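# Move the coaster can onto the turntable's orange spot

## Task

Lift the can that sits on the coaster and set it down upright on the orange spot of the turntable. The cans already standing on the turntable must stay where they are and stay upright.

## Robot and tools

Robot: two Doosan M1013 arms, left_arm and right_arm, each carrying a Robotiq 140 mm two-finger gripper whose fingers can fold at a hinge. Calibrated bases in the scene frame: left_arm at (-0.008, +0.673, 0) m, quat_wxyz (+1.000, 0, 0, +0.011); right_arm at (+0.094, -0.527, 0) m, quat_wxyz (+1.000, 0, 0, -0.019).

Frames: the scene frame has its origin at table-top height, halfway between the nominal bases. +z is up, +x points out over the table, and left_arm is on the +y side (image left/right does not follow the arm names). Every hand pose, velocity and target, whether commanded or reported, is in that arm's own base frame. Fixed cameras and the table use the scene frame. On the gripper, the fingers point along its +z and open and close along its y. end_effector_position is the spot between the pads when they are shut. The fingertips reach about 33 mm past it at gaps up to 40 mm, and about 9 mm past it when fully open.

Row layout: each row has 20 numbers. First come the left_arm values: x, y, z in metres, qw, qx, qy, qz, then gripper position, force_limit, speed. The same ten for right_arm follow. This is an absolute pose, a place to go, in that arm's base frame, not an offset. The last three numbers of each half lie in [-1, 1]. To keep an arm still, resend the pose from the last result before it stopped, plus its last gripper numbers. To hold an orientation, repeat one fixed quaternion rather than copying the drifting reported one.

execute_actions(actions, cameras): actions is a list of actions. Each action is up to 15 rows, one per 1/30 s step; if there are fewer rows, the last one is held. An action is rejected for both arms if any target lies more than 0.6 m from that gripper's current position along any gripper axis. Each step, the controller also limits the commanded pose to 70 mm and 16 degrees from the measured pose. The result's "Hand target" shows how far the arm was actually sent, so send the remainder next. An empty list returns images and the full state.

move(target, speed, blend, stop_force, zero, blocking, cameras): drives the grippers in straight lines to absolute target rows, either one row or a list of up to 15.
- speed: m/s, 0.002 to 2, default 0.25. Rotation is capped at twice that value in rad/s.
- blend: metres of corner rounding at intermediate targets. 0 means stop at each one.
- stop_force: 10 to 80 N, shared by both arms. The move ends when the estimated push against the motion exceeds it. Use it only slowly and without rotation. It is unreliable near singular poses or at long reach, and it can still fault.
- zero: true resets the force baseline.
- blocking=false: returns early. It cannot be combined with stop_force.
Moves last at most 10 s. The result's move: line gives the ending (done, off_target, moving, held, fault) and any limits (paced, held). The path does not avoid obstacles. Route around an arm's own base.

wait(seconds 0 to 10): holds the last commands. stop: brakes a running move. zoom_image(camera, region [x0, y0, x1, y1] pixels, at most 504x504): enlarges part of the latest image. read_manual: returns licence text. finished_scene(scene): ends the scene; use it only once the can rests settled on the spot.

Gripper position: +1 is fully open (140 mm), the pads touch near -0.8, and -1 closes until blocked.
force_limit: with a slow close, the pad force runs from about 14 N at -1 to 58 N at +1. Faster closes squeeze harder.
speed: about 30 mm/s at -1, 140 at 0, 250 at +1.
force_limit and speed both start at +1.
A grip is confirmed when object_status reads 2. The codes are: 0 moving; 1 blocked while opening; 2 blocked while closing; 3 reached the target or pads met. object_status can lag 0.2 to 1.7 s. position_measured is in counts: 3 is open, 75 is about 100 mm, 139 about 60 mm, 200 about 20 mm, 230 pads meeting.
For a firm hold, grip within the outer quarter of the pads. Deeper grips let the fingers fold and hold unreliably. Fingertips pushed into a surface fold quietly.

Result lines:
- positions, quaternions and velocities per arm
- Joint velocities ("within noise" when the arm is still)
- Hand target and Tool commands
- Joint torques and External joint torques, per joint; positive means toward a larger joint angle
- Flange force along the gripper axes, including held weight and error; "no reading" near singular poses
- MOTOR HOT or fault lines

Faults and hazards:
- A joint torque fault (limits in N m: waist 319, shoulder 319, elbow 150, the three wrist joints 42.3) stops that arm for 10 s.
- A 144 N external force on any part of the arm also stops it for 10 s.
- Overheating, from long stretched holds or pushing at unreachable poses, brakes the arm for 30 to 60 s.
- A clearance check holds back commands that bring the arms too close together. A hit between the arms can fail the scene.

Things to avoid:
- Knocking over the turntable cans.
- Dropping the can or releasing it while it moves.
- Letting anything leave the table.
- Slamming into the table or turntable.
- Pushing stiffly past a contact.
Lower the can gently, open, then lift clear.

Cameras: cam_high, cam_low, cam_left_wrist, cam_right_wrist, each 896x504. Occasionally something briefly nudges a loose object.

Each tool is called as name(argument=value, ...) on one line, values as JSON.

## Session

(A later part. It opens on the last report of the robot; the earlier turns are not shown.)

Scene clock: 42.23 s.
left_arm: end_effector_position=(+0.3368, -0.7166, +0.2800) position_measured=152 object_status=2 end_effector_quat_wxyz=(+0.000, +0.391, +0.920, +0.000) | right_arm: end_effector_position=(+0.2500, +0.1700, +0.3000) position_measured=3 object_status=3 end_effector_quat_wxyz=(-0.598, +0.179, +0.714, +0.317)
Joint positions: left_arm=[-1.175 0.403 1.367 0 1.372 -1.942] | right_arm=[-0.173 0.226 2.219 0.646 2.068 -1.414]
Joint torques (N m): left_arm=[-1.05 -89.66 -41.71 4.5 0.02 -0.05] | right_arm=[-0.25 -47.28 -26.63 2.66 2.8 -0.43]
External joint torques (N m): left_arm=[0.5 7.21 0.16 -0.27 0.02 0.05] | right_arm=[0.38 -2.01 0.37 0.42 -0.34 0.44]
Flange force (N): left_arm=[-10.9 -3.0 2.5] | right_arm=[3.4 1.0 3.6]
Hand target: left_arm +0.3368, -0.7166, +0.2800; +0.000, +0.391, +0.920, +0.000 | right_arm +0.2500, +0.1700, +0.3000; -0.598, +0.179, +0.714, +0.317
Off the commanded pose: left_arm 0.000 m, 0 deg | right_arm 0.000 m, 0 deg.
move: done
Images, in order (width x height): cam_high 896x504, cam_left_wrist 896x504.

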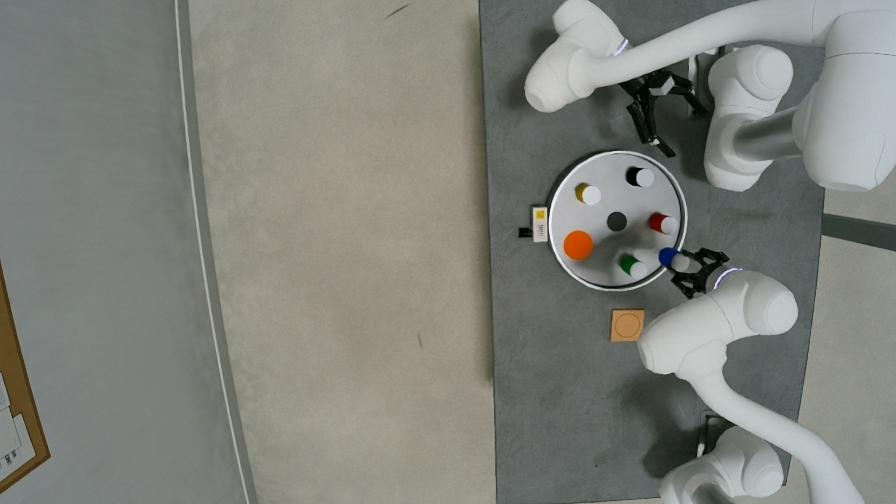

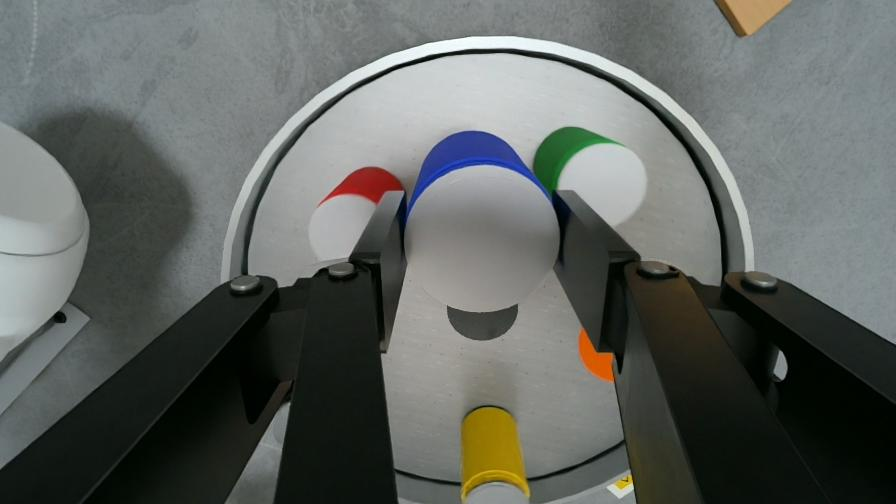

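wait(seconds=0.2)

move(target=[[0.3627,-0.6929,0.28,0,0.391,0.9205,0,-1,-0.5,-1,0.25,0.17,0.30,-0.598,0.179,0.714,0.317,1,1,1],[0.3938,-0.6767,0.28,0,0.391,0.9205,0,-1,-0.5,-1,0.25,0.17,0.30,-0.598,0.179,0.714,0.317,1,1,1],[0.4281,-0.6691,0.28,0,0.391,0.9205,0,-1,-0.5,-1,0.25,0.17,0.30,-0.598,0.179,0.714,0.317,1,1,1],[0.4631,-0.6706,0.28,0,0.391,0.9205,0,-1,-0.5,-1,0.25,0.17,0.30,-0.598,0.179,0.714,0.317,1,1,1],[0.4966,-0.6812,0.28,0,0.391,0.9205,0,-1,-0.5,-1,0.25,0.17,0.30,-0.598,0.179,0.714,0.317,1,1,1],[0.5263,-0.7001,0.28,0,0.391,0.9205,0,-1,-0.5,-1,0.25,0.17,0.30,-0.598,0.179,0.714,0.317,1,1,1],[0.5500,-0.7260,0.28,0,0.391,0.9205,0,-1,-0.5,-1,0.25,0.17,0.30,-0.598,0.179,0.714,0.317,1,1,1],[0.5662,-0.7571,0.28,0,0.391,0.9205,0,-1,-0.5,-1,0.25,0.17,0.30,-0.598,0.179,0.714,0.317,1,1,1],[0.5738,-0.7914,0.28,0,0.391,0.9205,0,-1,-0.5,-1,0.25,0.17,0.30,-0.598,0.179,0.714,0.317,1,1,1]], speed=0.1207, blend=0.015, blocking=false, cameras=["cam_left_wrist"])

wait(seconds=0.8, cameras=["cam_left_wrist"])

wait(seconds=0.5, cameras=["cam_left_wrist"])

move(target=[[0.5500,-0.7260,0.28,0,0.391,0.9205,0,-1,-0.5,-1,0.25,0.17,0.30,-0.598,0.179,0.714,0.317,1,1,1],[0.5662,-0.7571,0.28,0,0.391,0.9205,0,-1,-0.5,-1,0.25,0.17,0.30,-0.598,0.179,0.714,0.317,1,1,1],[0.5738,-0.7914,0.28,0,0.391,0.9205,0,-1,-0.5,-1,0.25,0.17,0.30,-0.598,0.179,0.714,0.317,1,1,1],[0.5723,-0.8264,0.32,0,0.391,0.9205,0,-1,-0.5,-1,0.25,0.17,0.30,-0.598,0.179,0.714,0.317,1,1,1]], speed=0.1207, blend=0.015, blocking=false, cameras=["cam_left_wrist"])

wait(seconds=0.3)

wait(seconds=3, cameras=["cam_left_wrist", "cam_high"])

Scene clock: 43.27 s.
left_arm: end_effector_position=(+0.3368, -0.7166, +0.2800) position_measured=152 object_status=2 end_effector_quat_wxyz=(+0.000, +0.391, +0.920, +0.000) | right_arm: end_effector_position=(+0.2500, +0.1700, +0.3000) position_measured=3 object_status=3 end_effector_quat_wxyz=(-0.598, +0.179, +0.714, +0.317)
Joint positions: left_arm=[-1.175 0.403 1.367 0 1.372 -1.942] | right_arm=[-0.173 0.226 2.219 0.646 2.068 -1.414]
Joint torques (N m): left_arm=[-1.63 -89.56 -41.81 4.45 -0.08 -0.01] | right_arm=[-0.19 -47.71 -26.44 2.61 2.77 -0.43]
External joint torques (N m): left_arm=[1.76 7.26 0.38 -0.2 0.12 0.01] | right_arm=[0.18 -1.64 0.13 0.48 -0.31 0.44]
Flange force (N): left_arm=[-11.2 -1.4 2.7] | right_arm=[3.0 1.2 2.7]
Hand target: left_arm +0.3368, -0.7166, +0.2800; +0.000, +0.391, +0.920, +0.000 | right_arm +0.2500, +0.1700, +0.3000; -0.598, +0.179, +0.714, +0.317
Tool commands: left_gripper/position=-1.0 left_gripper/force_limit=-0.5 left_gripper/speed=-1.0 right_gripper/position=+1.0 right_gripper/force_limit=+1.0 right_gripper/speed=+1.0
Off the commanded pose: left_arm 0.000 m, 0 deg | right_arm 0.000 m, 0 deg.
wait: 0.20 s; at rest from the start

Scene clock: 43.77 s.
left_arm: end_effector_position=(+0.3722, -0.6881, +0.2800) position_measured=152 object_status=2 end_effector_quat_wxyz=(+0.000, +0.391, +0.920, +0.000) end_effector_velocity=(+0.105, +0.061, -0.001) end_effector_angular_velocity=(+0.001, +0.001, +0.001) | right_arm: end_effector_position=(+0.2500, +0.1700, +0.3000) position_measured=3 object_status=3 end_effector_quat_wxyz=(-0.598, +0.179, +0.714, +0.317)
Joint positions: left_arm=[-1.119 0.388 1.389 0 1.365 -1.887] | right_arm=[-0.173 0.226 2.219 0.646 2.068 -1.414]
Joint velocities: left_arm=[0.155 -0.006 0.01 0 -0.003 0.154] | right_arm=[within noise]
Joint torques (N m): left_arm=[-0.36 -85 -40.72 4.56 -0.02 -0.11] | right_arm=[-0.34 -47.29 -26.71 2.61 2.77 -0.39]
External joint torques (N m): left_arm=[0.68 4.71 -0.86 -0.28 0.03 0.11] | right_arm=[0.37 -1.83 0.49 0.46 -0.31 0.4]
Flange force (N): left_arm=[-9.5 -1.6 0.4] | right_arm=[3.1 0.9 3.6]
Hand target: left_arm +0.3823, -0.6825, +0.2800; +0.000, +0.391, +0.920, +0.000 | right_arm +0.2500, +0.1700, +0.3000; -0.598, +0.179, +0.714, +0.317
Tool commands: left_gripper/position=-1.0 left_gripper/force_limit=-0.5 left_gripper/speed=-1.0 right_gripper/position=+1.0 right_gripper/force_limit=+1.0 right_gripper/speed=+1.0
Off the commanded pose: left_arm 0.227 m, 0 deg | right_arm 0.000 m, 0 deg.
move: running; path passed 1 of 9 targets
Images, in order (width x height): cam_left_wrist 896x504.

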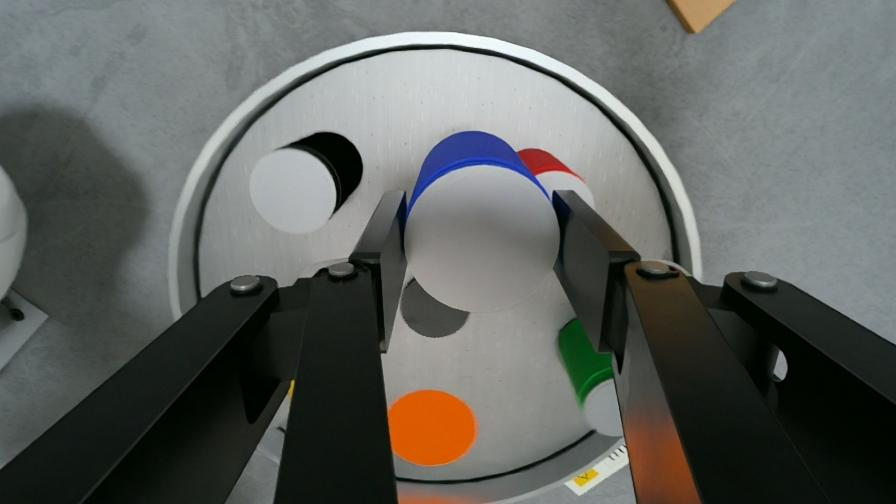

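Scene clock: 44.57 s.
left_arm: end_effector_position=(+0.4648, -0.6719, +0.2800) position_measured=152 object_status=2 end_effector_quat_wxyz=(+0.000, +0.391, +0.920, +0.000) end_effector_velocity=(+0.117, -0.023, +0.000) end_effector_angular_velocity=(+0.000, -0.002, -0.003) | right_arm: end_effector_position=(+0.2500, +0.1700, +0.3000) position_measured=3 object_status=3 end_effector_quat_wxyz=(-0.598, +0.179, +0.714, +0.317)
Joint positions: left_arm=[-1.008 0.444 1.307 0 1.391 -1.775] | right_arm=[-0.173 0.226 2.219 0.646 2.068 -1.414]
Joint velocities: left_arm=[0.106 0.14 -0.208 0.001 0.067 0.108] | right_arm=[within noise]
Joint torques (N m): left_arm=[-5.65 -92.09 -42.21 4.42 -0.02 -0.3] | right_arm=[-0.4 -46.94 -26.53 2.6 2.75 -0.39]
External joint torques (N m): left_arm=[4.91 6.8 0.3 -0.15 0.02 0.3] | right_arm=[0.49 -2.26 0.26 0.48 -0.3 0.4]
Flange force (N): left_arm=[-11.6 4.6 2.4] | right_arm=[3.9 1.3 3.8]
Hand target: left_arm +0.4759, -0.6744, +0.2799; +0.000, +0.391, +0.920, +0.000 | right_arm +0.2500, +0.1700, +0.3000; -0.598, +0.179, +0.714, +0.317
Tool commands: left_gripper/position=-1.0 left_gripper/force_limit=-0.5 left_gripper/speed=-1.0 right_gripper/position=+1.0 right_gripper/force_limit=+1.0 right_gripper/speed=+1.0
Off the commanded pose: left_arm 0.162 m, 0 deg | right_arm 0.000 m, 0 deg.
earlier move: running; path passed 3 of 9 targets
wait: 0.80 s; no rest
Images, in order (width x height): cam_left_wrist 896x504.

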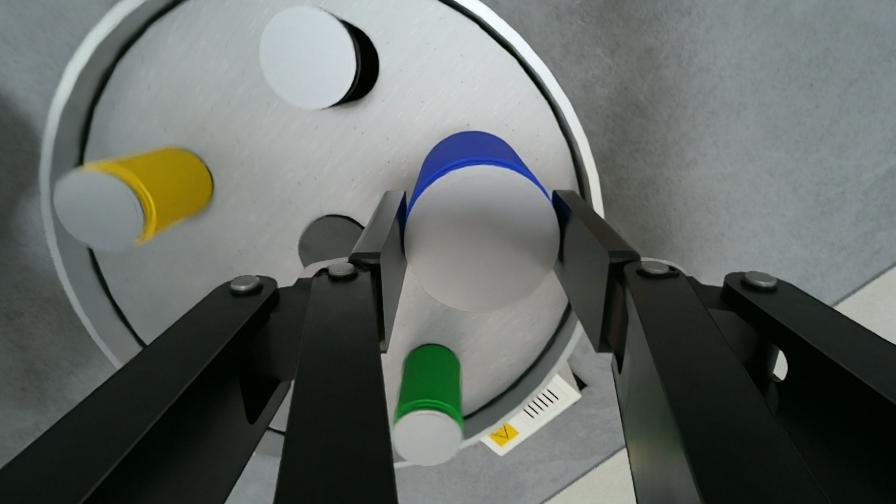

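Scene clock: 45.07 s.
left_arm: end_effector_position=(+0.5188, -0.6955, +0.2799) position_measured=152 object_status=2 end_effector_quat_wxyz=(+0.000, +0.391, +0.920, +0.000) end_effector_velocity=(+0.097, -0.070, +0.000) end_effector_angular_velocity=(-0.002, -0.001, +0.002) | right_arm: end_effector_position=(+0.2500, +0.1700, +0.3000) position_measured=3 object_status=3 end_effector_quat_wxyz=(-0.598, +0.179, +0.714, +0.317)
Joint positions: left_arm=[-0.97 0.529 1.177 0 1.435 -1.737] | right_arm=[-0.173 0.226 2.219 0.646 2.068 -1.414]
Joint velocities: left_arm=[0.047 0.195 -0.306 -0.001 0.109 0.044] | right_arm=[within noise]
Joint torques (N m): left_arm=[-6.31 -101.34 -43.6 4.39 0.05 -0.04] | right_arm=[0.1 -47.72 -26.62 2.58 2.75 -0.43]
External joint torques (N m): left_arm=[4.6 7.6 1.87 -0.16 -0.01 0.04] | right_arm=[-0.2 -1.64 0.32 0.51 -0.29 0.44]
Flange force (N): left_arm=[-8.9 4.3 4.5] | right_arm=[3.1 0.4 2.6]
Hand target: left_arm +0.5281, -0.7028, +0.2799; +0.000, +0.391, +0.920, +0.000 | right_arm +0.2500, +0.1700, +0.3000; -0.598, +0.179, +0.714, +0.317
Tool commands: left_gripper/position=-1.0 left_gripper/force_limit=-0.5 left_gripper/speed=-1.0 right_gripper/position=+1.0 right_gripper/force_limit=+1.0 right_gripper/speed=+1.0
Off the commanded pose: left_arm 0.111 m, 0 deg | right_arm 0.000 m, 0 deg.
earlier move: running; path passed 5 of 9 targets
wait: 0.50 s; no rest
Images, in order (width x height): cam_left_wrist 896x504.

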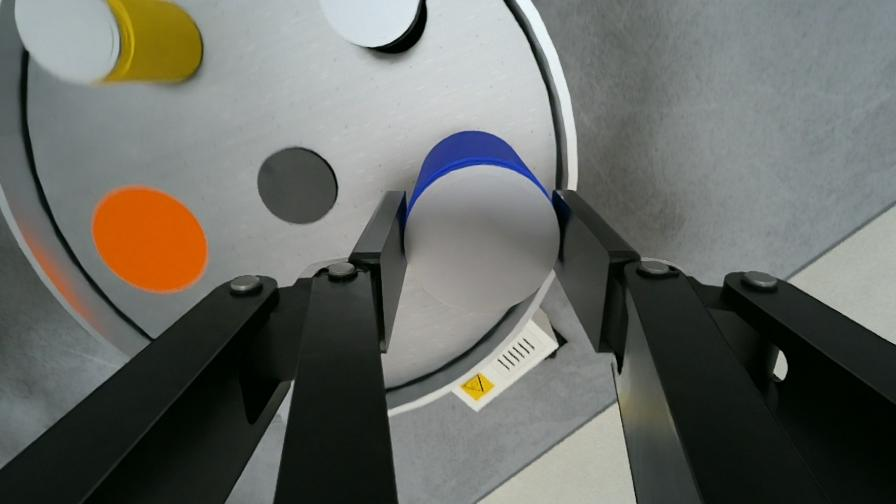

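Scene clock: 45.57 s.
left_arm: end_effector_position=(+0.5574, -0.7397, +0.2799) position_measured=152 object_status=2 end_effector_quat_wxyz=(+0.001, +0.391, +0.920, +0.000) end_effector_velocity=(+0.054, -0.106, +0.000) end_effector_angular_velocity=(-0.001, -0.001, +0.000) | right_arm: end_effector_position=(+0.2500, +0.1700, +0.3000) position_measured=3 object_status=3 end_effector_quat_wxyz=(-0.598, +0.179, +0.714, +0.317)
Joint positions: left_arm=[-0.962 0.635 1.007 0 1.499 -1.73] | right_arm=[-0.173 0.226 2.219 0.646 2.068 -1.414]
Joint velocities: left_arm=[-0.017 0.222 -0.369 0 0.145 -0.017] | right_arm=[within noise]
Joint torques (N m): left_arm=[-1.36 -109.83 -42.9 4.45 0.24 -0.05] | right_arm=[-0.28 -47.1 -26.56 2.59 2.74 -0.38]
External joint torques (N m): left_arm=[-0.33 6.84 1.01 -0.21 -0.2 0.05] | right_arm=[0.25 -1.94 0.3 0.5 -0.29 0.39]
Flange force (N): left_arm=[-9.5 -1.5 2.8] | right_arm=[3.4 1.0 3.3]
Hand target: left_arm +0.5625, -0.7510, +0.2798; +0.001, +0.391, +0.920, +0.000 | right_arm +0.2500, +0.1700, +0.3000; -0.598, +0.179, +0.714, +0.317
Tool commands: left_gripper/position=-1.0 left_gripper/force_limit=-0.5 left_gripper/speed=-1.0 right_gripper/position=+1.0 right_gripper/force_limit=+1.0 right_gripper/speed=+1.0
Off the commanded pose: left_arm 0.097 m, 0 deg | right_arm 0.000 m, 0 deg.
earlier move: replaced; path passed 5 of 9 targets
move: running; path passed 1 of 4 targets; blend cut to 0.0129 m at target 1
Images, in order (width x height): cam_left_wrist 896x504.

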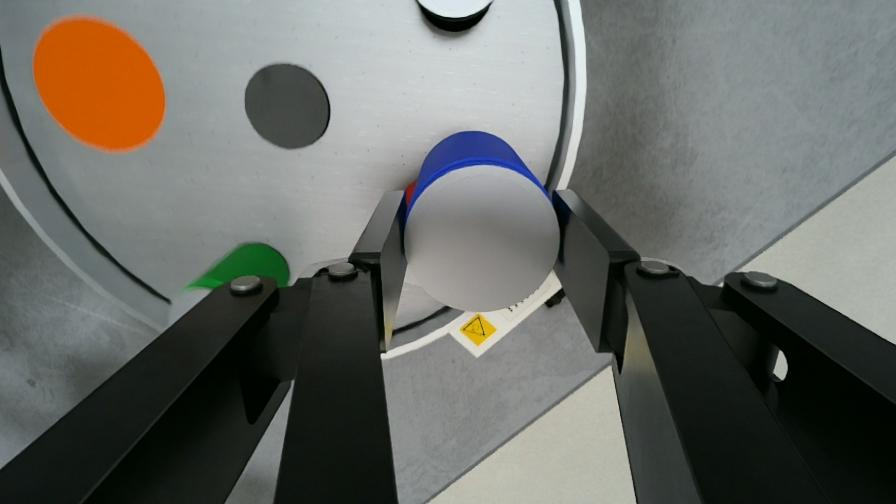

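Scene clock: 45.87 s.
left_arm: end_effector_position=(+0.5695, -0.7734, +0.2799) position_measured=152 object_status=2 end_effector_quat_wxyz=(+0.001, +0.391, +0.920, +0.000) end_effector_velocity=(+0.027, -0.115, +0.002) end_effector_angular_velocity=(+0.000, +0.001, +0.001) | right_arm: end_effector_position=(+0.2500, +0.1700, +0.3000) position_measured=3 object_status=3 end_effector_quat_wxyz=(-0.598, +0.179, +0.714, +0.317)
Joint positions: left_arm=[-0.972 0.702 0.892 0 1.545 -1.739] | right_arm=[-0.173 0.226 2.219 0.646 2.068 -1.414]
Joint velocities: left_arm=[-0.044 0.226 -0.391 -0.001 0.165 -0.045] | right_arm=[within noise]
Joint torques (N m): left_arm=[1.68 -120.47 -42.25 4.59 0.18 -0.47] | right_arm=[-0.04 -47.4 -26.55 2.58 2.76 -0.43]
External joint torques (N m): left_arm=[-2.4 9.9 -0.4 -0.23 -0.13 0.47] | right_arm=[-0.12 -1.55 0.31 0.51 -0.31 0.44]
Flange force (N): left_arm=[-21.3 -4.9 0.0] | right_arm=[2.9 0.6 2.6]
Hand target: left_arm +0.5718, -0.7851, +0.2810; +0.001, +0.391, +0.920, +0.000 | right_arm +0.2500, +0.1700, +0.3000; -0.598, +0.179, +0.714, +0.317
Tool commands: left_gripper/position=-1.0 left_gripper/force_limit=-0.5 left_gripper/speed=-1.0 right_gripper/position=+1.0 right_gripper/force_limit=+1.0 right_gripper/speed=+1.0
Off the commanded pose: left_arm 0.067 m, 0 deg | right_arm 0.000 m, 0 deg.
earlier move: running; path passed 2 of 4 targets; blend cut to 0.0129 m at target 1
wait: 0.30 s; no rest

Scene clock: 46.70 s.
left_arm: end_effector_position=(+0.5723, -0.8264, +0.3200) position_measured=152 object_status=2 end_effector_quat_wxyz=(+0.000, +0.391, +0.920, +0.000) | right_arm: end_effector_position=(+0.2500, +0.1700, +0.3000) position_measured=3 object_status=3 end_effector_quat_wxyz=(-0.598, +0.179, +0.714, +0.317)
Joint positions: left_arm=[-0.999 0.813 0.624 0 1.704 -1.767] | right_arm=[-0.173 0.226 2.219 0.646 2.068 -1.414]
Joint torques (N m): left_arm=[-1.41 -126.2 -41.71 4.48 -0.2 -0.03] | right_arm=[-0.19 -47.11 -26.43 2.61 2.73 -0.39]
External joint torques (N m): left_arm=[1.17 7.23 -0.58 -0.16 0.25 0.03] | right_arm=[-0.01 -1.86 0.16 0.49 -0.27 0.4]
Flange force (N): left_arm=[-23.1 -2.6 -4.6] | right_arm=[3.4 0.7 2.7]
Hand target: left_arm +0.5723, -0.8264, +0.3200; +0.000, +0.391, +0.920, +0.000 | right_arm +0.2500, +0.1700, +0.3000; -0.598, +0.179, +0.714, +0.317
Tool commands: left_gripper/position=-1.0 left_gripper/force_limit=-0.5 left_gripper/speed=-1.0 right_gripper/position=+1.0 right_gripper/force_limit=+1.0 right_gripper/speed=+1.0
Off the commanded pose: left_arm 0.000 m, 0 deg | right_arm 0.000 m, 0 deg.
earlier move: done; blend cut to 0.0129 m at target 1
wait: 0.83 of 3 s (the move ended)
Images, in order (width x height): cam_high 896x504, cam_left_wrist 896x504.

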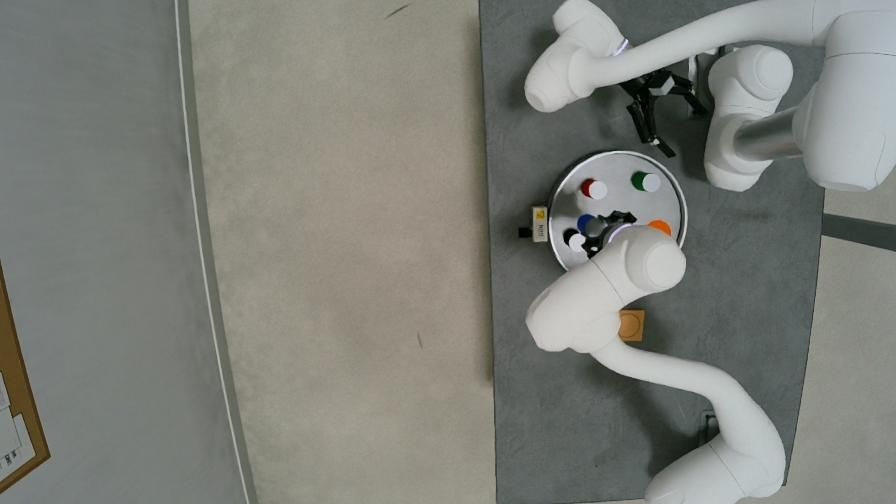

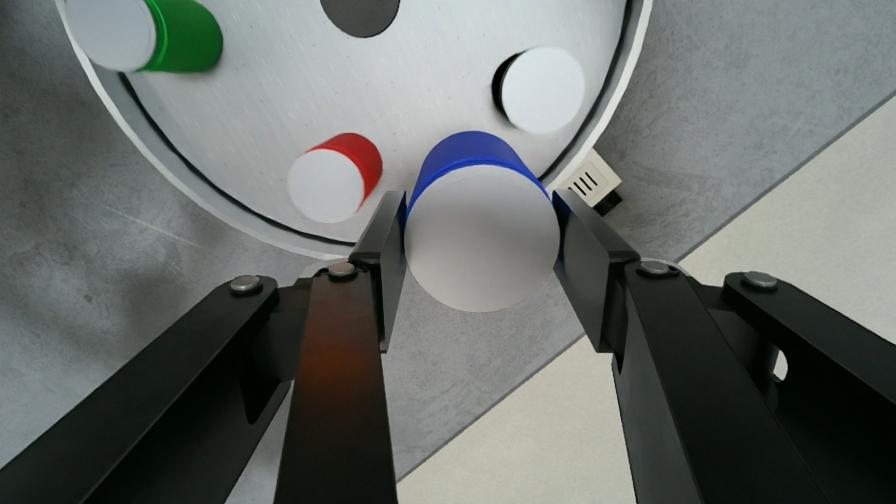

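move(target=[[0.46,-0.78,0.31,0,0.391,0.9205,0,-1,-0.5,-1,0.25,0.17,0.30,-0.598,0.179,0.714,0.317,1,1,1],[0.3368,-0.7166,0.28,0,0.391,0.9205,0,-1,-0.5,-1,0.25,0.17,0.30,-0.598,0.179,0.714,0.317,1,1,1]], speed=0.25, blend=[0.03, 0])

Scene clock: 50.93 s.
left_arm: end_effector_position=(+0.3368, -0.7166, +0.2800) position_measured=152 object_status=2 end_effector_quat_wxyz=(+0.000, +0.391, +0.920, +0.000) | right_arm: end_effector_position=(+0.2500, +0.1700, +0.3000) position_measured=3 object_status=3 end_effector_quat_wxyz=(-0.598, +0.179, +0.714, +0.317)
Joint positions: left_arm=[-1.175 0.403 1.367 0 1.372 -1.942] | right_arm=[-0.173 0.226 2.219 0.646 2.068 -1.414]
Joint torques (N m): left_arm=[-0.72 -89.68 -41.71 4.39 -0.05 0.01] | right_arm=[-0.19 -47.16 -26.47 2.57 2.72 -0.42]
External joint torques (N m): left_arm=[0.49 7.48 0.25 -0.16 0.09 -0.01] | right_arm=[-0.04 -1.93 0.21 0.52 -0.26 0.43]
Flange force (N): left_arm=[-11.2 -3.2 2.6] | right_arm=[3.6 0.7 2.8]
Hand target: left_arm +0.3368, -0.7166, +0.2800; +0.000, +0.391, +0.920, +0.000 | right_arm +0.2500, +0.1700, +0.3000; -0.598, +0.179, +0.714, +0.317
Off the commanded pose: left_arm 0.000 m, 0 deg | right_arm 0.000 m, 0 deg.
move: done

wait(seconds=2.2)

move(target=[[0.3627,-0.6929,0.272,0,0.391,0.9205,0,-1,-0.5,-1,0.25,0.17,0.30,-0.598,0.179,0.714,0.317,1,1,1],[0.3938,-0.6767,0.24,0,0.391,0.9205,0,-1,-0.5,-1,0.25,0.17,0.30,-0.598,0.179,0.714,0.317,1,1,1],[0.4281,-0.6691,0.205,0,0.391,0.9205,0,-1,-0.5,-1,0.25,0.17,0.30,-0.598,0.179,0.714,0.317,1,1,1],[0.4631,-0.6706,0.175,0,0.391,0.9205,0,-1,-0.5,-1,0.25,0.17,0.30,-0.598,0.179,0.714,0.317,1,1,1],[0.4966,-0.6812,0.163,0,0.391,0.9205,0,-1,-0.5,-1,0.25,0.17,0.30,-0.598,0.179,0.714,0.317,1,1,1],[0.5263,-0.7001,0.1605,0,0.391,0.9205,0,-1,-0.5,-1,0.25,0.17,0.30,-0.598,0.179,0.714,0.317,1,1,1],[0.5500,-0.7260,0.1605,0,0.391,0.9205,0,-1,-0.5,-1,0.25,0.17,0.30,-0.598,0.179,0.714,0.317,1,1,1],[0.5662,-0.7571,0.1605,0,0.391,0.9205,0,-1,-0.5,-1,0.25,0.17,0.30,-0.598,0.179,0.714,0.317,1,1,1],[0.5738,-0.7914,0.1605,0,0.391,0.9205,0,-1,-0.5,-1,0.25,0.17,0.30,-0.598,0.179,0.714,0.317,1,1,1],[0.5723,-0.8264,0.1605,0,0.391,0.9205,0,-1,-0.5,-1,0.25,0.17,0.30,-0.598,0.179,0.714,0.317,1,1,1],[0.5617,-0.8599,0.18,0,0.391,0.9205,0,-1,-0.5,-1,0.25,0.17,0.30,-0.598,0.179,0.714,0.317,1,1,1]], speed=[0.1235,0.163,0.17,0.158,0.127,0.1207,0.1207,0.1207,0.1207,0.1207,0.125], blend=0.015, blocking=false)

wait(seconds=0.6, cameras=["cam_left_wrist"])

Scene clock: 53.67 s.
left_arm: end_effector_position=(+0.3368, -0.7166, +0.2800) position_measured=152 object_status=2 end_effector_quat_wxyz=(+0.000, +0.391, +0.920, +0.000) | right_arm: end_effector_position=(+0.2500, +0.1700, +0.3000) position_measured=3 object_status=3 end_effector_quat_wxyz=(-0.598, +0.179, +0.714, +0.317)
Joint positions: left_arm=[-1.175 0.403 1.367 0 1.372 -1.942] | right_arm=[-0.173 0.226 2.219 0.646 2.068 -1.414]
Joint torques (N m): left_arm=[-0.75 -89.54 -41.45 4.38 -0.01 -0.02] | right_arm=[-0.41 -46.94 -26.46 2.57 2.8 -0.42]
External joint torques (N m): left_arm=[0.79 7.13 -0.04 -0.13 0.04 0.02] | right_arm=[0.37 -2.16 0.19 0.52 -0.35 0.43]
Flange force (N): left_arm=[-11.4 -2.8 2.2] | right_arm=[3.7 1.3 3.5]
Hand target: left_arm +0.3368, -0.7166, +0.2800; +0.000, +0.391, +0.920, +0.000 | right_arm +0.2500, +0.1700, +0.3000; -0.598, +0.179, +0.714, +0.317
Tool commands: left_gripper/position=-1.0 left_gripper/force_limit=-0.5 left_gripper/speed=-1.0 right_gripper/position=+1.0 right_gripper/force_limit=+1.0 right_gripper/speed=+1.0
Off the commanded pose: left_arm 0.000 m, 0 deg | right_arm 0.000 m, 0 deg.
wait: 2.20 s; at rest from the start

Scene clock: 54.17 s.
left_arm: end_effector_position=(+0.3717, -0.6882, +0.2624) position_measured=152 object_status=2 end_effector_quat_wxyz=(+0.000, +0.391, +0.920, +0.000) end_effector_velocity=(+0.101, +0.058, -0.101) end_effector_angular_velocity=(+0.003, +0.002, -0.004) | right_arm: end_effector_position=(+0.2500, +0.1700, +0.3000) position_measured=3 object_status=3 end_effector_quat_wxyz=(-0.598, +0.179, +0.714, +0.317)
Joint positions: left_arm=[-1.12 0.394 1.412 0 1.336 -1.887] | right_arm=[-0.173 0.226 2.219 0.646 2.068 -1.414]
Joint velocities: left_arm=[0.149 0.035 0.136 0 -0.167 0.153] | right_arm=[within noise]
Joint torques (N m): left_arm=[-2.3 -86.26 -41.71 4.34 0.07 -0.14] | right_arm=[-0.47 -47.5 -26.57 2.56 2.73 -0.42]
External joint torques (N m): left_arm=[2.53 7.84 1.65 -0.23 -0.06 0.15] | right_arm=[0.57 -1.74 0.33 0.51 -0.27 0.43]
Flange force (N): left_arm=[-9.4 0.9 5.2] | right_arm=[3.0 1.6 3.5]
Hand target: left_arm +0.3818, -0.6826, +0.2522; +0.000, +0.391, +0.920, +0.000 | right_arm +0.2500, +0.1700, +0.3000; -0.598, +0.179, +0.714, +0.317
Tool commands: left_gripper/position=-1.0 left_gripper/force_limit=-0.5 left_gripper/speed=-1.0 right_gripper/position=+1.0 right_gripper/force_limit=+1.0 right_gripper/speed=+1.0
Off the commanded pose: left_arm 0.269 m, 0 deg | right_arm 0.000 m, 0 deg.
move: running; path passed 1 of 11 targets

Scene clock: 54.77 s.
left_arm: end_effector_position=(+0.4398, -0.6693, +0.1948) position_measured=152 object_status=2 end_effector_quat_wxyz=(+0.000, +0.391, +0.920, +0.000) end_effector_velocity=(+0.119, -0.004, -0.102) end_effector_angular_velocity=(-0.004, -0.003, +0.000) | right_arm: end_effector_position=(+0.2500, +0.1700, +0.3000) position_measured=3 object_status=3 end_effector_quat_wxyz=(-0.598, +0.179, +0.714, +0.317)
Joint positions: left_arm=[-1.033 0.454 1.449 0 1.239 -1.8] | right_arm=[-0.173 0.226 2.219 0.646 2.068 -1.414]
Joint velocities: left_arm=[0.126 0.157 -0.045 0.001 -0.117 0.125] | right_arm=[within noise]
Joint torques (N m): left_arm=[-1.78 -94.98 -40.93 4.24 0.09 -0.12] | right_arm=[-0.25 -47.09 -26.58 2.58 2.7 -0.43]
External joint torques (N m): left_arm=[1.44 10.42 1.12 -0.16 -0.05 0.12] | right_arm=[0.13 -2.03 0.32 0.5 -0.24 0.44]
Flange force (N): left_arm=[-13.6 -0.6 6.8] | right_arm=[3.7 0.8 3.2]
Hand target: left_arm +0.4513, -0.6697, +0.1850; +0.000, +0.391, +0.920, +0.000 | right_arm +0.2500, +0.1700, +0.3000; -0.598, +0.179, +0.714, +0.317
Tool commands: left_gripper/position=-1.0 left_gripper/force_limit=-0.5 left_gripper/speed=-1.0 right_gripper/position=+1.0 right_gripper/force_limit=+1.0 right_gripper/speed=+1.0
Off the commanded pose: left_arm 0.227 m, 0 deg | right_arm 0.000 m, 0 deg.
earlier move: running; path passed 3 of 11 targets
wait: 0.60 s; no rest
Images, in order (width x height): cam_left_wrist 896x504.

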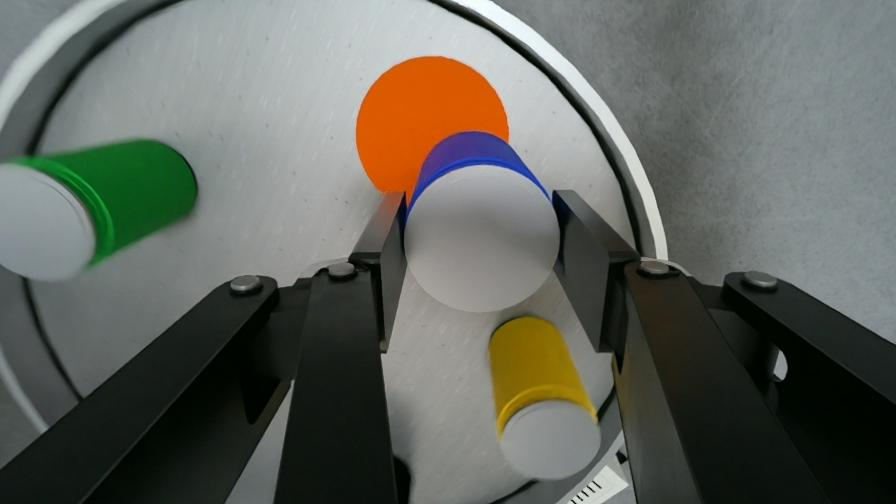

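move(target=[[0.5500,-0.7260,0.24,0,0.391,0.9205,0,-1,-0.5,-1,0.25,0.17,0.30,-0.598,0.179,0.714,0.317,1,1,1],[0.5662,-0.7571,0.30,0,0.391,0.9205,0,-1,-0.5,-1,0.25,0.17,0.30,-0.598,0.179,0.714,0.317,1,1,1],[0.46,-0.78,0.31,0,0.391,0.9205,0,-1,-0.5,-1,0.25,0.17,0.30,-0.598,0.179,0.714,0.317,1,1,1],[0.3368,-0.7166,0.28,0,0.391,0.9205,0,-1,-0.5,-1,0.25,0.17,0.30,-0.598,0.179,0.714,0.317,1,1,1]], speed=[0.15,0.15,0.25,0.25], blend=[0.02,0.02,0.03,0])

Scene clock: 57.70 s.
left_arm: end_effector_position=(+0.3368, -0.7166, +0.2800) position_measured=152 object_status=2 end_effector_quat_wxyz=(+0.000, +0.391, +0.920, +0.000) | right_arm: end_effector_position=(+0.2500, +0.1700, +0.3000) position_measured=3 object_status=3 end_effector_quat_wxyz=(-0.598, +0.179, +0.714, +0.317)
Joint positions: left_arm=[-1.175 0.403 1.367 0 1.372 -1.942] | right_arm=[-0.173 0.226 2.219 0.646 2.068 -1.414]
Joint torques (N m): left_arm=[-0.08 -90.22 -41.95 4.37 0.07 -0.08] | right_arm=[0.21 -47.19 -26.58 2.59 2.73 -0.45]
External joint torques (N m): left_arm=[0.31 7.24 0.28 -0.1 -0.03 0.08] | right_arm=[-0.22 -1.94 0.33 0.49 -0.28 0.46]
Flange force (N): left_arm=[-10.6 -3.1 2.8] | right_arm=[3.7 0.3 2.8]
Hand target: left_arm +0.3368, -0.7166, +0.2800; +0.000, +0.391, +0.920, +0.000 | right_arm +0.2500, +0.1700, +0.3000; -0.598, +0.179, +0.714, +0.317
Off the commanded pose: left_arm 0.000 m, 0 deg | right_arm 0.000 m, 0 deg.
earlier move: replaced; path passed 4 of 11 targets
move: done

wait(seconds=0.05)

Scene clock: 58.87 s.
left_arm: end_effector_position=(+0.3368, -0.7166, +0.2800) position_measured=152 object_status=2 end_effector_quat_wxyz=(+0.000, +0.391, +0.920, +0.000) | right_arm: end_effector_position=(+0.2500, +0.1700, +0.3000) position_measured=3 object_status=3 end_effector_quat_wxyz=(-0.598, +0.179, +0.714, +0.317)
Joint positions: left_arm=[-1.175 0.403 1.367 0 1.372 -1.942] | right_arm=[-0.173 0.226 2.219 0.646 2.068 -1.414]
Joint torques (N m): left_arm=[-0.84 -89.64 -41.65 4.39 0.04 0] | right_arm=[0.01 -47.36 -26.54 2.6 2.73 -0.43]
External joint torques (N m): left_arm=[1.13 7.37 0.26 -0.14 0 0] | right_arm=[-0.15 -1.61 0.28 0.49 -0.28 0.44]
Flange force (N): left_arm=[-11.2 -2.3 2.8] | right_arm=[3.0 0.5 2.5]
Hand target: left_arm +0.3368, -0.7166, +0.2800; +0.000, +0.391, +0.920, +0.000 | right_arm +0.2500, +0.1700, +0.3000; -0.598, +0.179, +0.714, +0.317
Tool commands: left_gripper/position=-1.0 left_gripper/force_limit=-0.5 left_gripper/speed=-1.0 right_gripper/position=+1.0 right_gripper/force_limit=+1.0 right_gripper/speed=+1.0
Off the commanded pose: left_arm 0.000 m, 0 deg | right_arm 0.000 m, 0 deg.
wait: 0.07 s; at rest from the start

wait(seconds=1.48)

move(target=[[0.3612,-0.6909,0.272,0,0.391,0.9205,0,-1,-0.5,-1,0.25,0.17,0.30,-0.598,0.179,0.714,0.317,1,1,1],[0.3929,-0.6744,0.24,0,0.391,0.9205,0,-1,-0.5,-1,0.25,0.17,0.30,-0.598,0.179,0.714,0.317,1,1,1],[0.4279,-0.6666,0.205,0,0.391,0.9205,0,-1,-0.5,-1,0.25,0.17,0.30,-0.598,0.179,0.714,0.317,1,1,1],[0.4636,-0.6682,0.175,0,0.391,0.9205,0,-1,-0.5,-1,0.25,0.17,0.30,-0.598,0.179,0.714,0.317,1,1,1],[0.4977,-0.6789,0.163,0,0.391,0.9205,0,-1,-0.5,-1,0.25,0.17,0.30,-0.598,0.179,0.714,0.317,1,1,1],[0.5279,-0.6982,0.1605,0,0.391,0.9205,0,-1,-0.5,-1,0.25,0.17,0.30,-0.598,0.179,0.714,0.317,1,1,1],[0.5520,-0.7245,0.1605,0,0.391,0.9205,0,-1,-0.5,-1,0.25,0.17,0.30,-0.598,0.179,0.714,0.317,1,1,1],[0.5685,-0.7562,0.1605,0,0.391,0.9205,0,-1,-0.5,-1,0.25,0.17,0.30,-0.598,0.179,0.714,0.317,1,1,1],[0.5763,-0.7912,0.1605,0,0.391,0.9205,0,-1,-0.5,-1,0.25,0.17,0.30,-0.598,0.179,0.714,0.317,1,1,1],[0.5747,-0.8269,0.1605,0,0.391,0.9205,0,-1,-0.5,-1,0.25,0.17,0.30,-0.598,0.179,0.714,0.317,1,1,1],[0.5617,-0.8599,0.18,0,0.391,0.9205,0,-1,-0.5,-1,0.25,0.17,0.30,-0.598,0.179,0.714,0.317,1,1,1]], speed=[0.125,0.165,0.172,0.16,0.129,0.1228,0.1228,0.1228,0.1228,0.1228,0.125], blend=0.015, blocking=false)

wait(seconds=0.7, cameras=["cam_left_wrist"])

Scene clock: 61.10 s.
left_arm: end_effector_position=(+0.3368, -0.7166, +0.2800) position_measured=152 object_status=2 end_effector_quat_wxyz=(+0.000, +0.391, +0.920, +0.000) | right_arm: end_effector_position=(+0.2500, +0.1700, +0.3000) position_measured=3 object_status=3 end_effector_quat_wxyz=(-0.598, +0.179, +0.714, +0.317)
Joint positions: left_arm=[-1.175 0.403 1.367 0 1.372 -1.942] | right_arm=[-0.173 0.226 2.219 0.646 2.068 -1.414]
Joint torques (N m): left_arm=[-1.15 -89.26 -41.33 4.43 -0.01 0.02] | right_arm=[-0.23 -47.21 -26.54 2.62 2.71 -0.45]
External joint torques (N m): left_arm=[1.63 6.72 -0.18 -0.17 0.04 -0.02] | right_arm=[0.14 -1.9 0.3 0.46 -0.25 0.46]
Flange force (N): left_arm=[-11.4 -1.8 1.9] | right_arm=[3.5 0.9 3.1]
Hand target: left_arm +0.3368, -0.7166, +0.2800; +0.000, +0.391, +0.920, +0.000 | right_arm +0.2500, +0.1700, +0.3000; -0.598, +0.179, +0.714, +0.317
Tool commands: left_gripper/position=-1.0 left_gripper/force_limit=-0.5 left_gripper/speed=-1.0 right_gripper/position=+1.0 right_gripper/force_limit=+1.0 right_gripper/speed=+1.0
Off the commanded pose: left_arm 0.000 m, 0 deg | right_arm 0.000 m, 0 deg.
wait: 1.50 s; at rest from the start

Scene clock: 61.60 s.
left_arm: end_effector_position=(+0.3711, -0.6857, +0.2617) position_measured=152 object_status=2 end_effector_quat_wxyz=(+0.000, +0.391, +0.920, +0.000) end_effector_velocity=(+0.105, +0.061, -0.102) end_effector_angular_velocity=(+0.003, +0.002, +0.000) | right_arm: end_effector_position=(+0.2500, +0.1700, +0.3000) position_measured=3 object_status=3 end_effector_quat_wxyz=(-0.598, +0.179, +0.714, +0.317)
Joint positions: left_arm=[-1.119 0.39 1.419 0 1.333 -1.887] | right_arm=[-0.173 0.226 2.219 0.646 2.068 -1.414]
Joint velocities: left_arm=[0.156 0.036 0.136 -0.001 -0.168 0.156] | right_arm=[within noise]
Joint torques (N m): left_arm=[0.79 -83.45 -39.15 4.18 -0.23 -0.22] | right_arm=[-0.28 -47.13 -26.48 2.54 2.74 -0.44]
External joint torques (N m): left_arm=[-1.09 7.6 -0.4 -0.13 0.23 0.22] | right_arm=[0.29 -1.89 0.26 0.53 -0.29 0.45]
Flange force (N): left_arm=[-12.3 -4.6 2.0] | right_arm=[3.4 1.3 3.3]
Hand target: left_arm +0.3808, -0.6803, +0.2521; +0.000, +0.391, +0.920, +0.000 | right_arm +0.2500, +0.1700, +0.3000; -0.598, +0.179, +0.714, +0.317
Tool commands: left_gripper/position=-1.0 left_gripper/force_limit=-0.5 left_gripper/speed=-1.0 right_gripper/position=+1.0 right_gripper/force_limit=+1.0 right_gripper/speed=+1.0
Off the commanded pose: left_arm 0.271 m, 0 deg | right_arm 0.000 m, 0 deg.
move: running; path passed 1 of 11 targets

Scene clock: 62.30 s.
left_arm: end_effector_position=(+0.4530, -0.6675, +0.1839) position_measured=152 object_status=2 end_effector_quat_wxyz=(+0.000, +0.391, +0.920, +0.000) end_effector_velocity=(+0.119, -0.011, -0.094) end_effector_angular_velocity=(-0.002, +0.000, -0.002) | right_arm: end_effector_position=(+0.2500, +0.1700, +0.3000) position_measured=3 object_status=3 end_effector_quat_wxyz=(-0.598, +0.179, +0.714, +0.317)
Joint positions: left_arm=[-1.017 0.469 1.448 0 1.226 -1.785] | right_arm=[-0.173 0.226 2.219 0.646 2.068 -1.414]
Joint velocities: left_arm=[0.119 0.166 -0.077 -0.001 -0.091 0.121] | right_arm=[within noise]
Joint torques (N m): left_arm=[-3.16 -94.19 -41.69 4.3 -0.02 0.07] | right_arm=[0.18 -47.06 -26.68 2.6 2.75 -0.38]
External joint torques (N m): left_arm=[2.7 6.66 0.92 -0.13 0.03 -0.07] | right_arm=[-0.23 -2.34 0.39 0.49 -0.29 0.39]
Flange force (N): left_arm=[-8.6 1.8 4.6] | right_arm=[4.2 -0.1 3.3]
Hand target: left_arm +0.4640, -0.6687, +0.1761; +0.000, +0.391, +0.920, +0.000 | right_arm +0.2500, +0.1700, +0.3000; -0.598, +0.179, +0.714, +0.317
Tool commands: left_gripper/position=-1.0 left_gripper/force_limit=-0.5 left_gripper/speed=-1.0 right_gripper/position=+1.0 right_gripper/force_limit=+1.0 right_gripper/speed=+1.0
Off the commanded pose: left_arm 0.221 m, 0 deg | right_arm 0.000 m, 0 deg.
earlier move: running; path passed 3 of 11 targets
wait: 0.70 s; no rest
Images, in order (width x height): cam_left_wrist 896x504.

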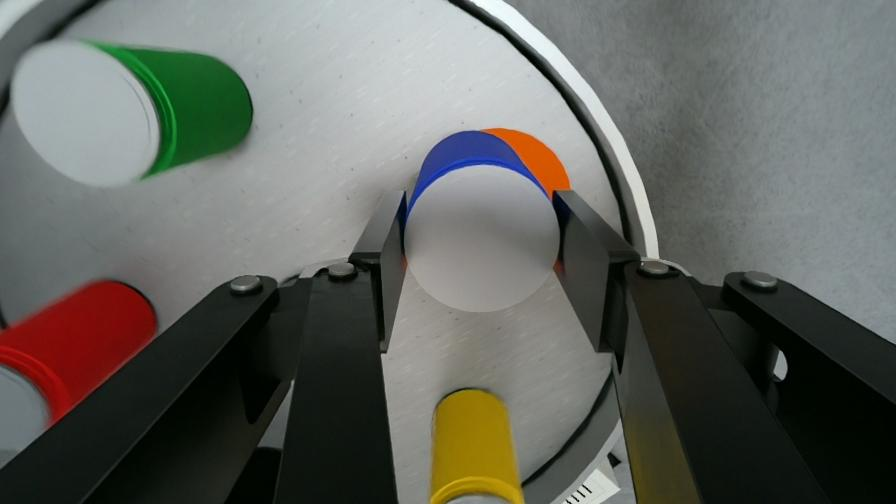

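move(target=[[0.5500,-0.7260,0.24,0,0.391,0.9205,0,-1,-0.5,-1,0.25,0.17,0.30,-0.598,0.179,0.714,0.317,1,1,1],[0.5662,-0.7571,0.30,0,0.391,0.9205,0,-1,-0.5,-1,0.25,0.17,0.30,-0.598,0.179,0.714,0.317,1,1,1],[0.46,-0.78,0.31,0,0.391,0.9205,0,-1,-0.5,-1,0.25,0.17,0.30,-0.598,0.179,0.714,0.317,1,1,1],[0.3349,-0.7150,0.28,0,0.391,0.9205,0,-1,-0.5,-1,0.25,0.17,0.30,-0.598,0.179,0.714,0.317,1,1,1]], speed=[0.15,0.15,0.25,0.25], blend=[0.02,0.02,0.03,0])

Scene clock: 65.17 s.
left_arm: end_effector_position=(+0.3349, -0.7150, +0.2800) position_measured=152 object_status=2 end_effector_quat_wxyz=(+0.000, +0.391, +0.920, +0.000) | right_arm: end_effector_position=(+0.2500, +0.1700, +0.3000) position_measured=3 object_status=3 end_effector_quat_wxyz=(-0.598, +0.179, +0.714, +0.317)
Joint positions: left_arm=[-1.176 0.399 1.372 0 1.371 -1.944] | right_arm=[-0.173 0.226 2.219 0.646 2.068 -1.414]
Joint torques (N m): left_arm=[-1.21 -89.48 -40.78 4.43 -0.06 -0.15] | right_arm=[-0.2 -47.05 -26.5 2.59 2.74 -0.41]
External joint torques (N m): left_arm=[0.71 7.4 -0.72 -0.2 0.1 0.15] | right_arm=[0.18 -1.88 0.31 0.48 -0.29 0.42]
Flange force (N): left_arm=[-13.3 -3.4 1.3] | right_arm=[3.3 0.9 3.2]
Hand target: left_arm +0.3349, -0.7150, +0.2800; +0.000, +0.391, +0.920, +0.000 | right_arm +0.2500, +0.1700, +0.3000; -0.598, +0.179, +0.714, +0.317
Off the commanded pose: left_arm 0.000 m, 0 deg | right_arm 0.000 m, 0 deg.
earlier move: replaced; path passed 4 of 11 targets
move: done

wait(seconds=1.3)

move(target=[[0.3612,-0.6909,0.272,0,0.391,0.9205,0,-1,-0.5,-1,0.25,0.17,0.30,-0.598,0.179,0.714,0.317,1,1,1],[0.3929,-0.6744,0.24,0,0.391,0.9205,0,-1,-0.5,-1,0.25,0.17,0.30,-0.598,0.179,0.714,0.317,1,1,1],[0.4279,-0.6666,0.21,0,0.391,0.9205,0,-1,-0.5,-1,0.25,0.17,0.30,-0.598,0.179,0.714,0.317,1,1,1],[0.4636,-0.6682,0.20,0,0.391,0.9205,0,-1,-0.5,-1,0.25,0.17,0.30,-0.598,0.179,0.714,0.317,1,1,1],[0.4977,-0.6789,0.20,0,0.391,0.9205,0,-1,-0.5,-1,0.25,0.17,0.30,-0.598,0.179,0.714,0.317,1,1,1],[0.5279,-0.6982,0.20,0,0.391,0.9205,0,-1,-0.5,-1,0.25,0.17,0.30,-0.598,0.179,0.714,0.317,1,1,1],[0.5520,-0.7245,0.20,0,0.391,0.9205,0,-1,-0.5,-1,0.25,0.17,0.30,-0.598,0.179,0.714,0.317,1,1,1],[0.5685,-0.7562,0.20,0,0.391,0.9205,0,-1,-0.5,-1,0.25,0.17,0.30,-0.598,0.179,0.714,0.317,1,1,1],[0.5763,-0.7912,0.28,0,0.391,0.9205,0,-1,-0.5,-1,0.25,0.17,0.30,-0.598,0.179,0.714,0.317,1,1,1],[0.5747,-0.8269,0.30,0,0.391,0.9205,0,-1,-0.5,-1,0.25,0.17,0.30,-0.598,0.179,0.714,0.317,1,1,1]], speed=[0.125,0.165,0.161,0.127,0.1228,0.1228,0.1228,0.1228,0.2,0.125], blend=0.015, blocking=false)

Scene clock: 68.33 s.
left_arm: end_effector_position=(+0.3349, -0.7150, +0.2800) position_measured=152 object_status=2 end_effector_quat_wxyz=(+0.000, +0.391, +0.920, +0.000) | right_arm: end_effector_position=(+0.2500, +0.1700, +0.3000) position_measured=3 object_status=3 end_effector_quat_wxyz=(-0.598, +0.179, +0.714, +0.317)
Joint positions: left_arm=[-1.176 0.399 1.372 0 1.37 -1.944] | right_arm=[-0.173 0.226 2.219 0.646 2.068 -1.414]
Joint torques (N m): left_arm=[-1.25 -88.86 -41.63 4.43 0.04 -0.08] | right_arm=[-0.12 -47.41 -26.61 2.6 2.75 -0.4]
External joint torques (N m): left_arm=[1.56 6.44 0.03 -0.16 0 0.08] | right_arm=[0.03 -1.55 0.38 0.49 -0.29 0.41]
Flange force (N): left_arm=[-10.5 -1.4 2.2] | right_arm=[2.8 0.7 2.8]
Hand target: left_arm +0.3349, -0.7150, +0.2800; +0.000, +0.391, +0.920, +0.000 | right_arm +0.2500, +0.1700, +0.3000; -0.598, +0.179, +0.714, +0.317
Tool commands: left_gripper/position=-1.0 left_gripper/force_limit=-0.5 left_gripper/speed=-1.0 right_gripper/position=+1.0 right_gripper/force_limit=+1.0 right_gripper/speed=+1.0
Off the commanded pose: left_arm 0.000 m, 0 deg | right_arm 0.000 m, 0 deg.
wait: 1.30 s; at rest from the start

Scene clock: 68.83 s.
left_arm: end_effector_position=(+0.3705, -0.6860, +0.2623) position_measured=152 object_status=2 end_effector_quat_wxyz=(+0.000, +0.391, +0.920, +0.000) end_effector_velocity=(+0.104, +0.061, -0.101) end_effector_angular_velocity=(+0.004, +0.002, -0.002) | right_arm: end_effector_position=(+0.2500, +0.1700, +0.3000) position_measured=3 object_status=3 end_effector_quat_wxyz=(-0.598, +0.179, +0.714, +0.317)
Joint positions: left_arm=[-1.12 0.39 1.418 0 1.334 -1.888] | right_arm=[-0.173 0.226 2.219 0.646 2.068 -1.414]
Joint velocities: left_arm=[0.155 0.035 0.137 0 -0.167 0.157] | right_arm=[within noise]
Joint torques (N m): left_arm=[-0.09 -82.18 -39.65 4.28 0.28 0.09] | right_arm=[-0.42 -47.32 -26.57 2.57 2.74 -0.42]
External joint torques (N m): left_arm=[-0.02 5.13 -0.15 -0.2 -0.27 -0.09] | right_arm=[0.5 -1.78 0.34 0.5 -0.28 0.43]
Flange force (N): left_arm=[-8.0 -2.4 2.2] | right_arm=[3.1 1.5 3.5]
Hand target: left_arm +0.3805, -0.6805, +0.2524; +0.000, +0.391, +0.920, +0.000 | right_arm +0.2500, +0.1700, +0.3000; -0.598, +0.179, +0.714, +0.317
Tool commands: left_gripper/position=-1.0 left_gripper/force_limit=-0.5 left_gripper/speed=-1.0 right_gripper/position=+1.0 right_gripper/force_limit=+1.0 right_gripper/speed=+1.0
Off the commanded pose: left_arm 0.251 m, 0 deg | right_arm 0.000 m, 0 deg.
move: running; path passed 1 of 10 targets

move(target=[[0.5500,-0.7260,0.26,0,0.391,0.9205,0,-1,-0.5,-1,0.25,0.17,0.30,-0.598,0.179,0.714,0.317,1,1,1],[0.5662,-0.7571,0.30,0,0.391,0.9205,0,-1,-0.5,-1,0.25,0.17,0.30,-0.598,0.179,0.714,0.317,1,1,1],[0.46,-0.78,0.31,0,0.391,0.9205,0,-1,-0.5,-1,0.25,0.17,0.30,-0.598,0.179,0.714,0.317,1,1,1],[0.3349,-0.7150,0.28,0,0.391,0.9205,0,-1,-0.5,-1,0.25,0.17,0.30,-0.598,0.179,0.714,0.317,1,1,1]], speed=[0.15,0.15,0.25,0.25], blend=[0.02,0.02,0.03,0])

Scene clock: 71.93 s.
left_arm: end_effector_position=(+0.3349, -0.7150, +0.2800) position_measured=152 object_status=2 end_effector_quat_wxyz=(+0.000, +0.391, +0.920, +0.000) | right_arm: end_effector_position=(+0.2500, +0.1700, +0.3000) position_measured=3 object_status=3 end_effector_quat_wxyz=(-0.598, +0.179, +0.714, +0.317)
Joint positions: left_arm=[-1.176 0.399 1.372 0 1.371 -1.944] | right_arm=[-0.173 0.226 2.219 0.646 2.068 -1.414]
Joint torques (N m): left_arm=[-1.77 -89.12 -40.99 4.4 -0.14 -0.05] | right_arm=[-0.31 -47.02 -26.45 2.58 2.75 -0.44]
External joint torques (N m): left_arm=[2.11 6.48 -0.64 -0.13 0.18 0.05] | right_arm=[0.39 -2.38 0.16 0.5 -0.29 0.45]
Flange force (N): left_arm=[-12.4 -1.4 1.0] | right_arm=[4.2 1.3 3.7]
Hand target: left_arm +0.3349, -0.7150, +0.2800; +0.000, +0.391, +0.920, +0.000 | right_arm +0.2500, +0.1700, +0.3000; -0.598, +0.179, +0.714, +0.317
Off the commanded pose: left_arm 0.000 m, 0 deg | right_arm 0.000 m, 0 deg.
earlier move: replaced; path passed 2 of 10 targets
move: done

wait(seconds=0.03)

Scene clock: 72.50 s.
left_arm: end_effector_position=(+0.3349, -0.7150, +0.2800) position_measured=152 object_status=2 end_effector_quat_wxyz=(+0.000, +0.391, +0.920, +0.000) | right_arm: end_effector_position=(+0.2500, +0.1700, +0.3000) position_measured=3 object_status=3 end_effector_quat_wxyz=(-0.598, +0.179, +0.714, +0.317)
Joint positions: left_arm=[-1.176 0.399 1.372 0 1.37 -1.944] | right_arm=[-0.173 0.226 2.219 0.646 2.068 -1.414]
Joint torques (N m): left_arm=[-0.91 -88.91 -41.21 4.46 0.07 -0.09] | right_arm=[-0.39 -47.33 -26.48 2.59 2.76 -0.41]
External joint torques (N m): left_arm=[0.77 6.93 -0.17 -0.23 -0.03 0.09] | right_arm=[0.4 -1.83 0.24 0.49 -0.3 0.42]
Flange force (N): left_arm=[-11.3 -2.7 2.1] | right_arm=[3.2 1.4 3.3]
Hand target: left_arm +0.3349, -0.7150, +0.2800; +0.000, +0.391, +0.920, +0.000 | right_arm +0.2500, +0.1700, +0.3000; -0.598, +0.179, +0.714, +0.317
Tool commands: left_gripper/position=-1.0 left_gripper/force_limit=-0.5 left_gripper/speed=-1.0 right_gripper/position=+1.0 right_gripper/force_limit=+1.0 right_gripper/speed=+1.0
Off the commanded pose: left_arm 0.000 m, 0 deg | right_arm 0.000 m, 0 deg.
wait: 0.03 s; at rest from the start

wait(seconds=1.75)

move(target=[[0.3612,-0.6909,0.272,0,0.391,0.9205,0,-1,-0.5,-1,0.25,0.17,0.30,-0.598,0.179,0.714,0.317,1,1,1],[0.3929,-0.6744,0.24,0,0.391,0.9205,0,-1,-0.5,-1,0.25,0.17,0.30,-0.598,0.179,0.714,0.317,1,1,1],[0.4279,-0.6666,0.21,0,0.391,0.9205,0,-1,-0.5,-1,0.25,0.17,0.30,-0.598,0.179,0.714,0.317,1,1,1],[0.4636,-0.6682,0.20,0,0.391,0.9205,0,-1,-0.5,-1,0.25,0.17,0.30,-0.598,0.179,0.714,0.317,1,1,1],[0.4977,-0.6789,0.20,0,0.391,0.9205,0,-1,-0.5,-1,0.25,0.17,0.30,-0.598,0.179,0.714,0.317,1,1,1],[0.5279,-0.6982,0.20,0,0.391,0.9205,0,-1,-0.5,-1,0.25,0.17,0.30,-0.598,0.179,0.714,0.317,1,1,1],[0.5520,-0.7245,0.20,0,0.391,0.9205,0,-1,-0.5,-1,0.25,0.17,0.30,-0.598,0.179,0.714,0.317,1,1,1],[0.5685,-0.7562,0.20,0,0.391,0.9205,0,-1,-0.5,-1,0.25,0.17,0.30,-0.598,0.179,0.714,0.317,1,1,1],[0.5763,-0.7912,0.28,0,0.391,0.9205,0,-1,-0.5,-1,0.25,0.17,0.30,-0.598,0.179,0.714,0.317,1,1,1],[0.5747,-0.8269,0.30,0,0.391,0.9205,0,-1,-0.5,-1,0.25,0.17,0.30,-0.598,0.179,0.714,0.317,1,1,1]], speed=[0.125,0.165,0.161,0.127,0.1228,0.1228,0.1228,0.1228,0.2,0.125], blend=0.015, blocking=false)

Scene clock: 74.77 s.
left_arm: end_effector_position=(+0.3349, -0.7150, +0.2800) position_measured=152 object_status=2 end_effector_quat_wxyz=(+0.000, +0.391, +0.920, +0.000) | right_arm: end_effector_position=(+0.2500, +0.1700, +0.3000) position_measured=3 object_status=3 end_effector_quat_wxyz=(-0.598, +0.179, +0.714, +0.317)
Joint positions: left_arm=[-1.176 0.399 1.372 0 1.37 -1.944] | right_arm=[-0.173 0.226 2.219 0.646 2.068 -1.414]
Joint torques (N m): left_arm=[-1.32 -89 -41.49 4.46 0 0] | right_arm=[0.13 -47.1 -26.58 2.62 2.72 -0.4]
External joint torques (N m): left_arm=[1.1 6.43 -0.09 -0.22 0.05 0] | right_arm=[-0.08 -2.25 0.31 0.46 -0.26 0.41]
Flange force (N): left_arm=[-10.6 -2.1 1.9] | right_arm=[4.1 0.3 3.2]
Hand target: left_arm +0.3349, -0.7150, +0.2800; +0.000, +0.391, +0.920, +0.000 | right_arm +0.2500, +0.1700, +0.3000; -0.598, +0.179, +0.714, +0.317
Tool commands: left_gripper/position=-1.0 left_gripper/force_limit=-0.5 left_gripper/speed=-1.0 right_gripper/position=+1.0 right_gripper/force_limit=+1.0 right_gripper/speed=+1.0
Off the commanded pose: left_arm 0.000 m, 0 deg | right_arm 0.000 m, 0 deg.
wait: 1.77 s; at rest from the start

Scene clock: 75.27 s.
left_arm: end_effector_position=(+0.3701, -0.6863, +0.2627) position_measured=152 object_status=2 end_effector_quat_wxyz=(+0.000, +0.391, +0.920, +0.000) end_effector_velocity=(+0.103, +0.060, -0.101) end_effector_angular_velocity=(+0.004, +0.003, -0.002) | right_arm: end_effector_position=(+0.2500, +0.1700, +0.3000) position_measured=3 object_status=3 end_effector_quat_wxyz=(-0.598, +0.179, +0.714, +0.317)
Joint positions: left_arm=[-1.121 0.39 1.417 0 1.335 -1.888] | right_arm=[-0.173 0.226 2.219 0.646 2.068 -1.414]
Joint velocities: left_arm=[0.153 0.035 0.135 0 -0.165 0.154] | right_arm=[within noise]
Joint torques (N m): left_arm=[-3.53 -83.1 -40.57 4.29 0.01 -0.09] | right_arm=[0.09 -47.2 -26.66 2.58 2.69 -0.42]
External joint torques (N m): left_arm=[3.44 5.96 0.78 -0.2 0 0.09] | right_arm=[-0.16 -1.75 0.41 0.51 -0.24 0.43]
Flange force (N): left_arm=[-8.8 2.2 3.3] | right_arm=[3.3 0.3 2.8]
Hand target: left_arm +0.3805, -0.6805, +0.2524; +0.000, +0.391, +0.920, +0.000 | right_arm +0.2500, +0.1700, +0.3000; -0.598, +0.179, +0.714, +0.317
Tool commands: left_gripper/position=-1.0 left_gripper/force_limit=-0.5 left_gripper/speed=-1.0 right_gripper/position=+1.0 right_gripper/force_limit=+1.0 right_gripper/speed=+1.0
Off the commanded pose: left_arm 0.251 m, 0 deg | right_arm 0.000 m, 0 deg.
move: running; path passed 1 of 10 targets


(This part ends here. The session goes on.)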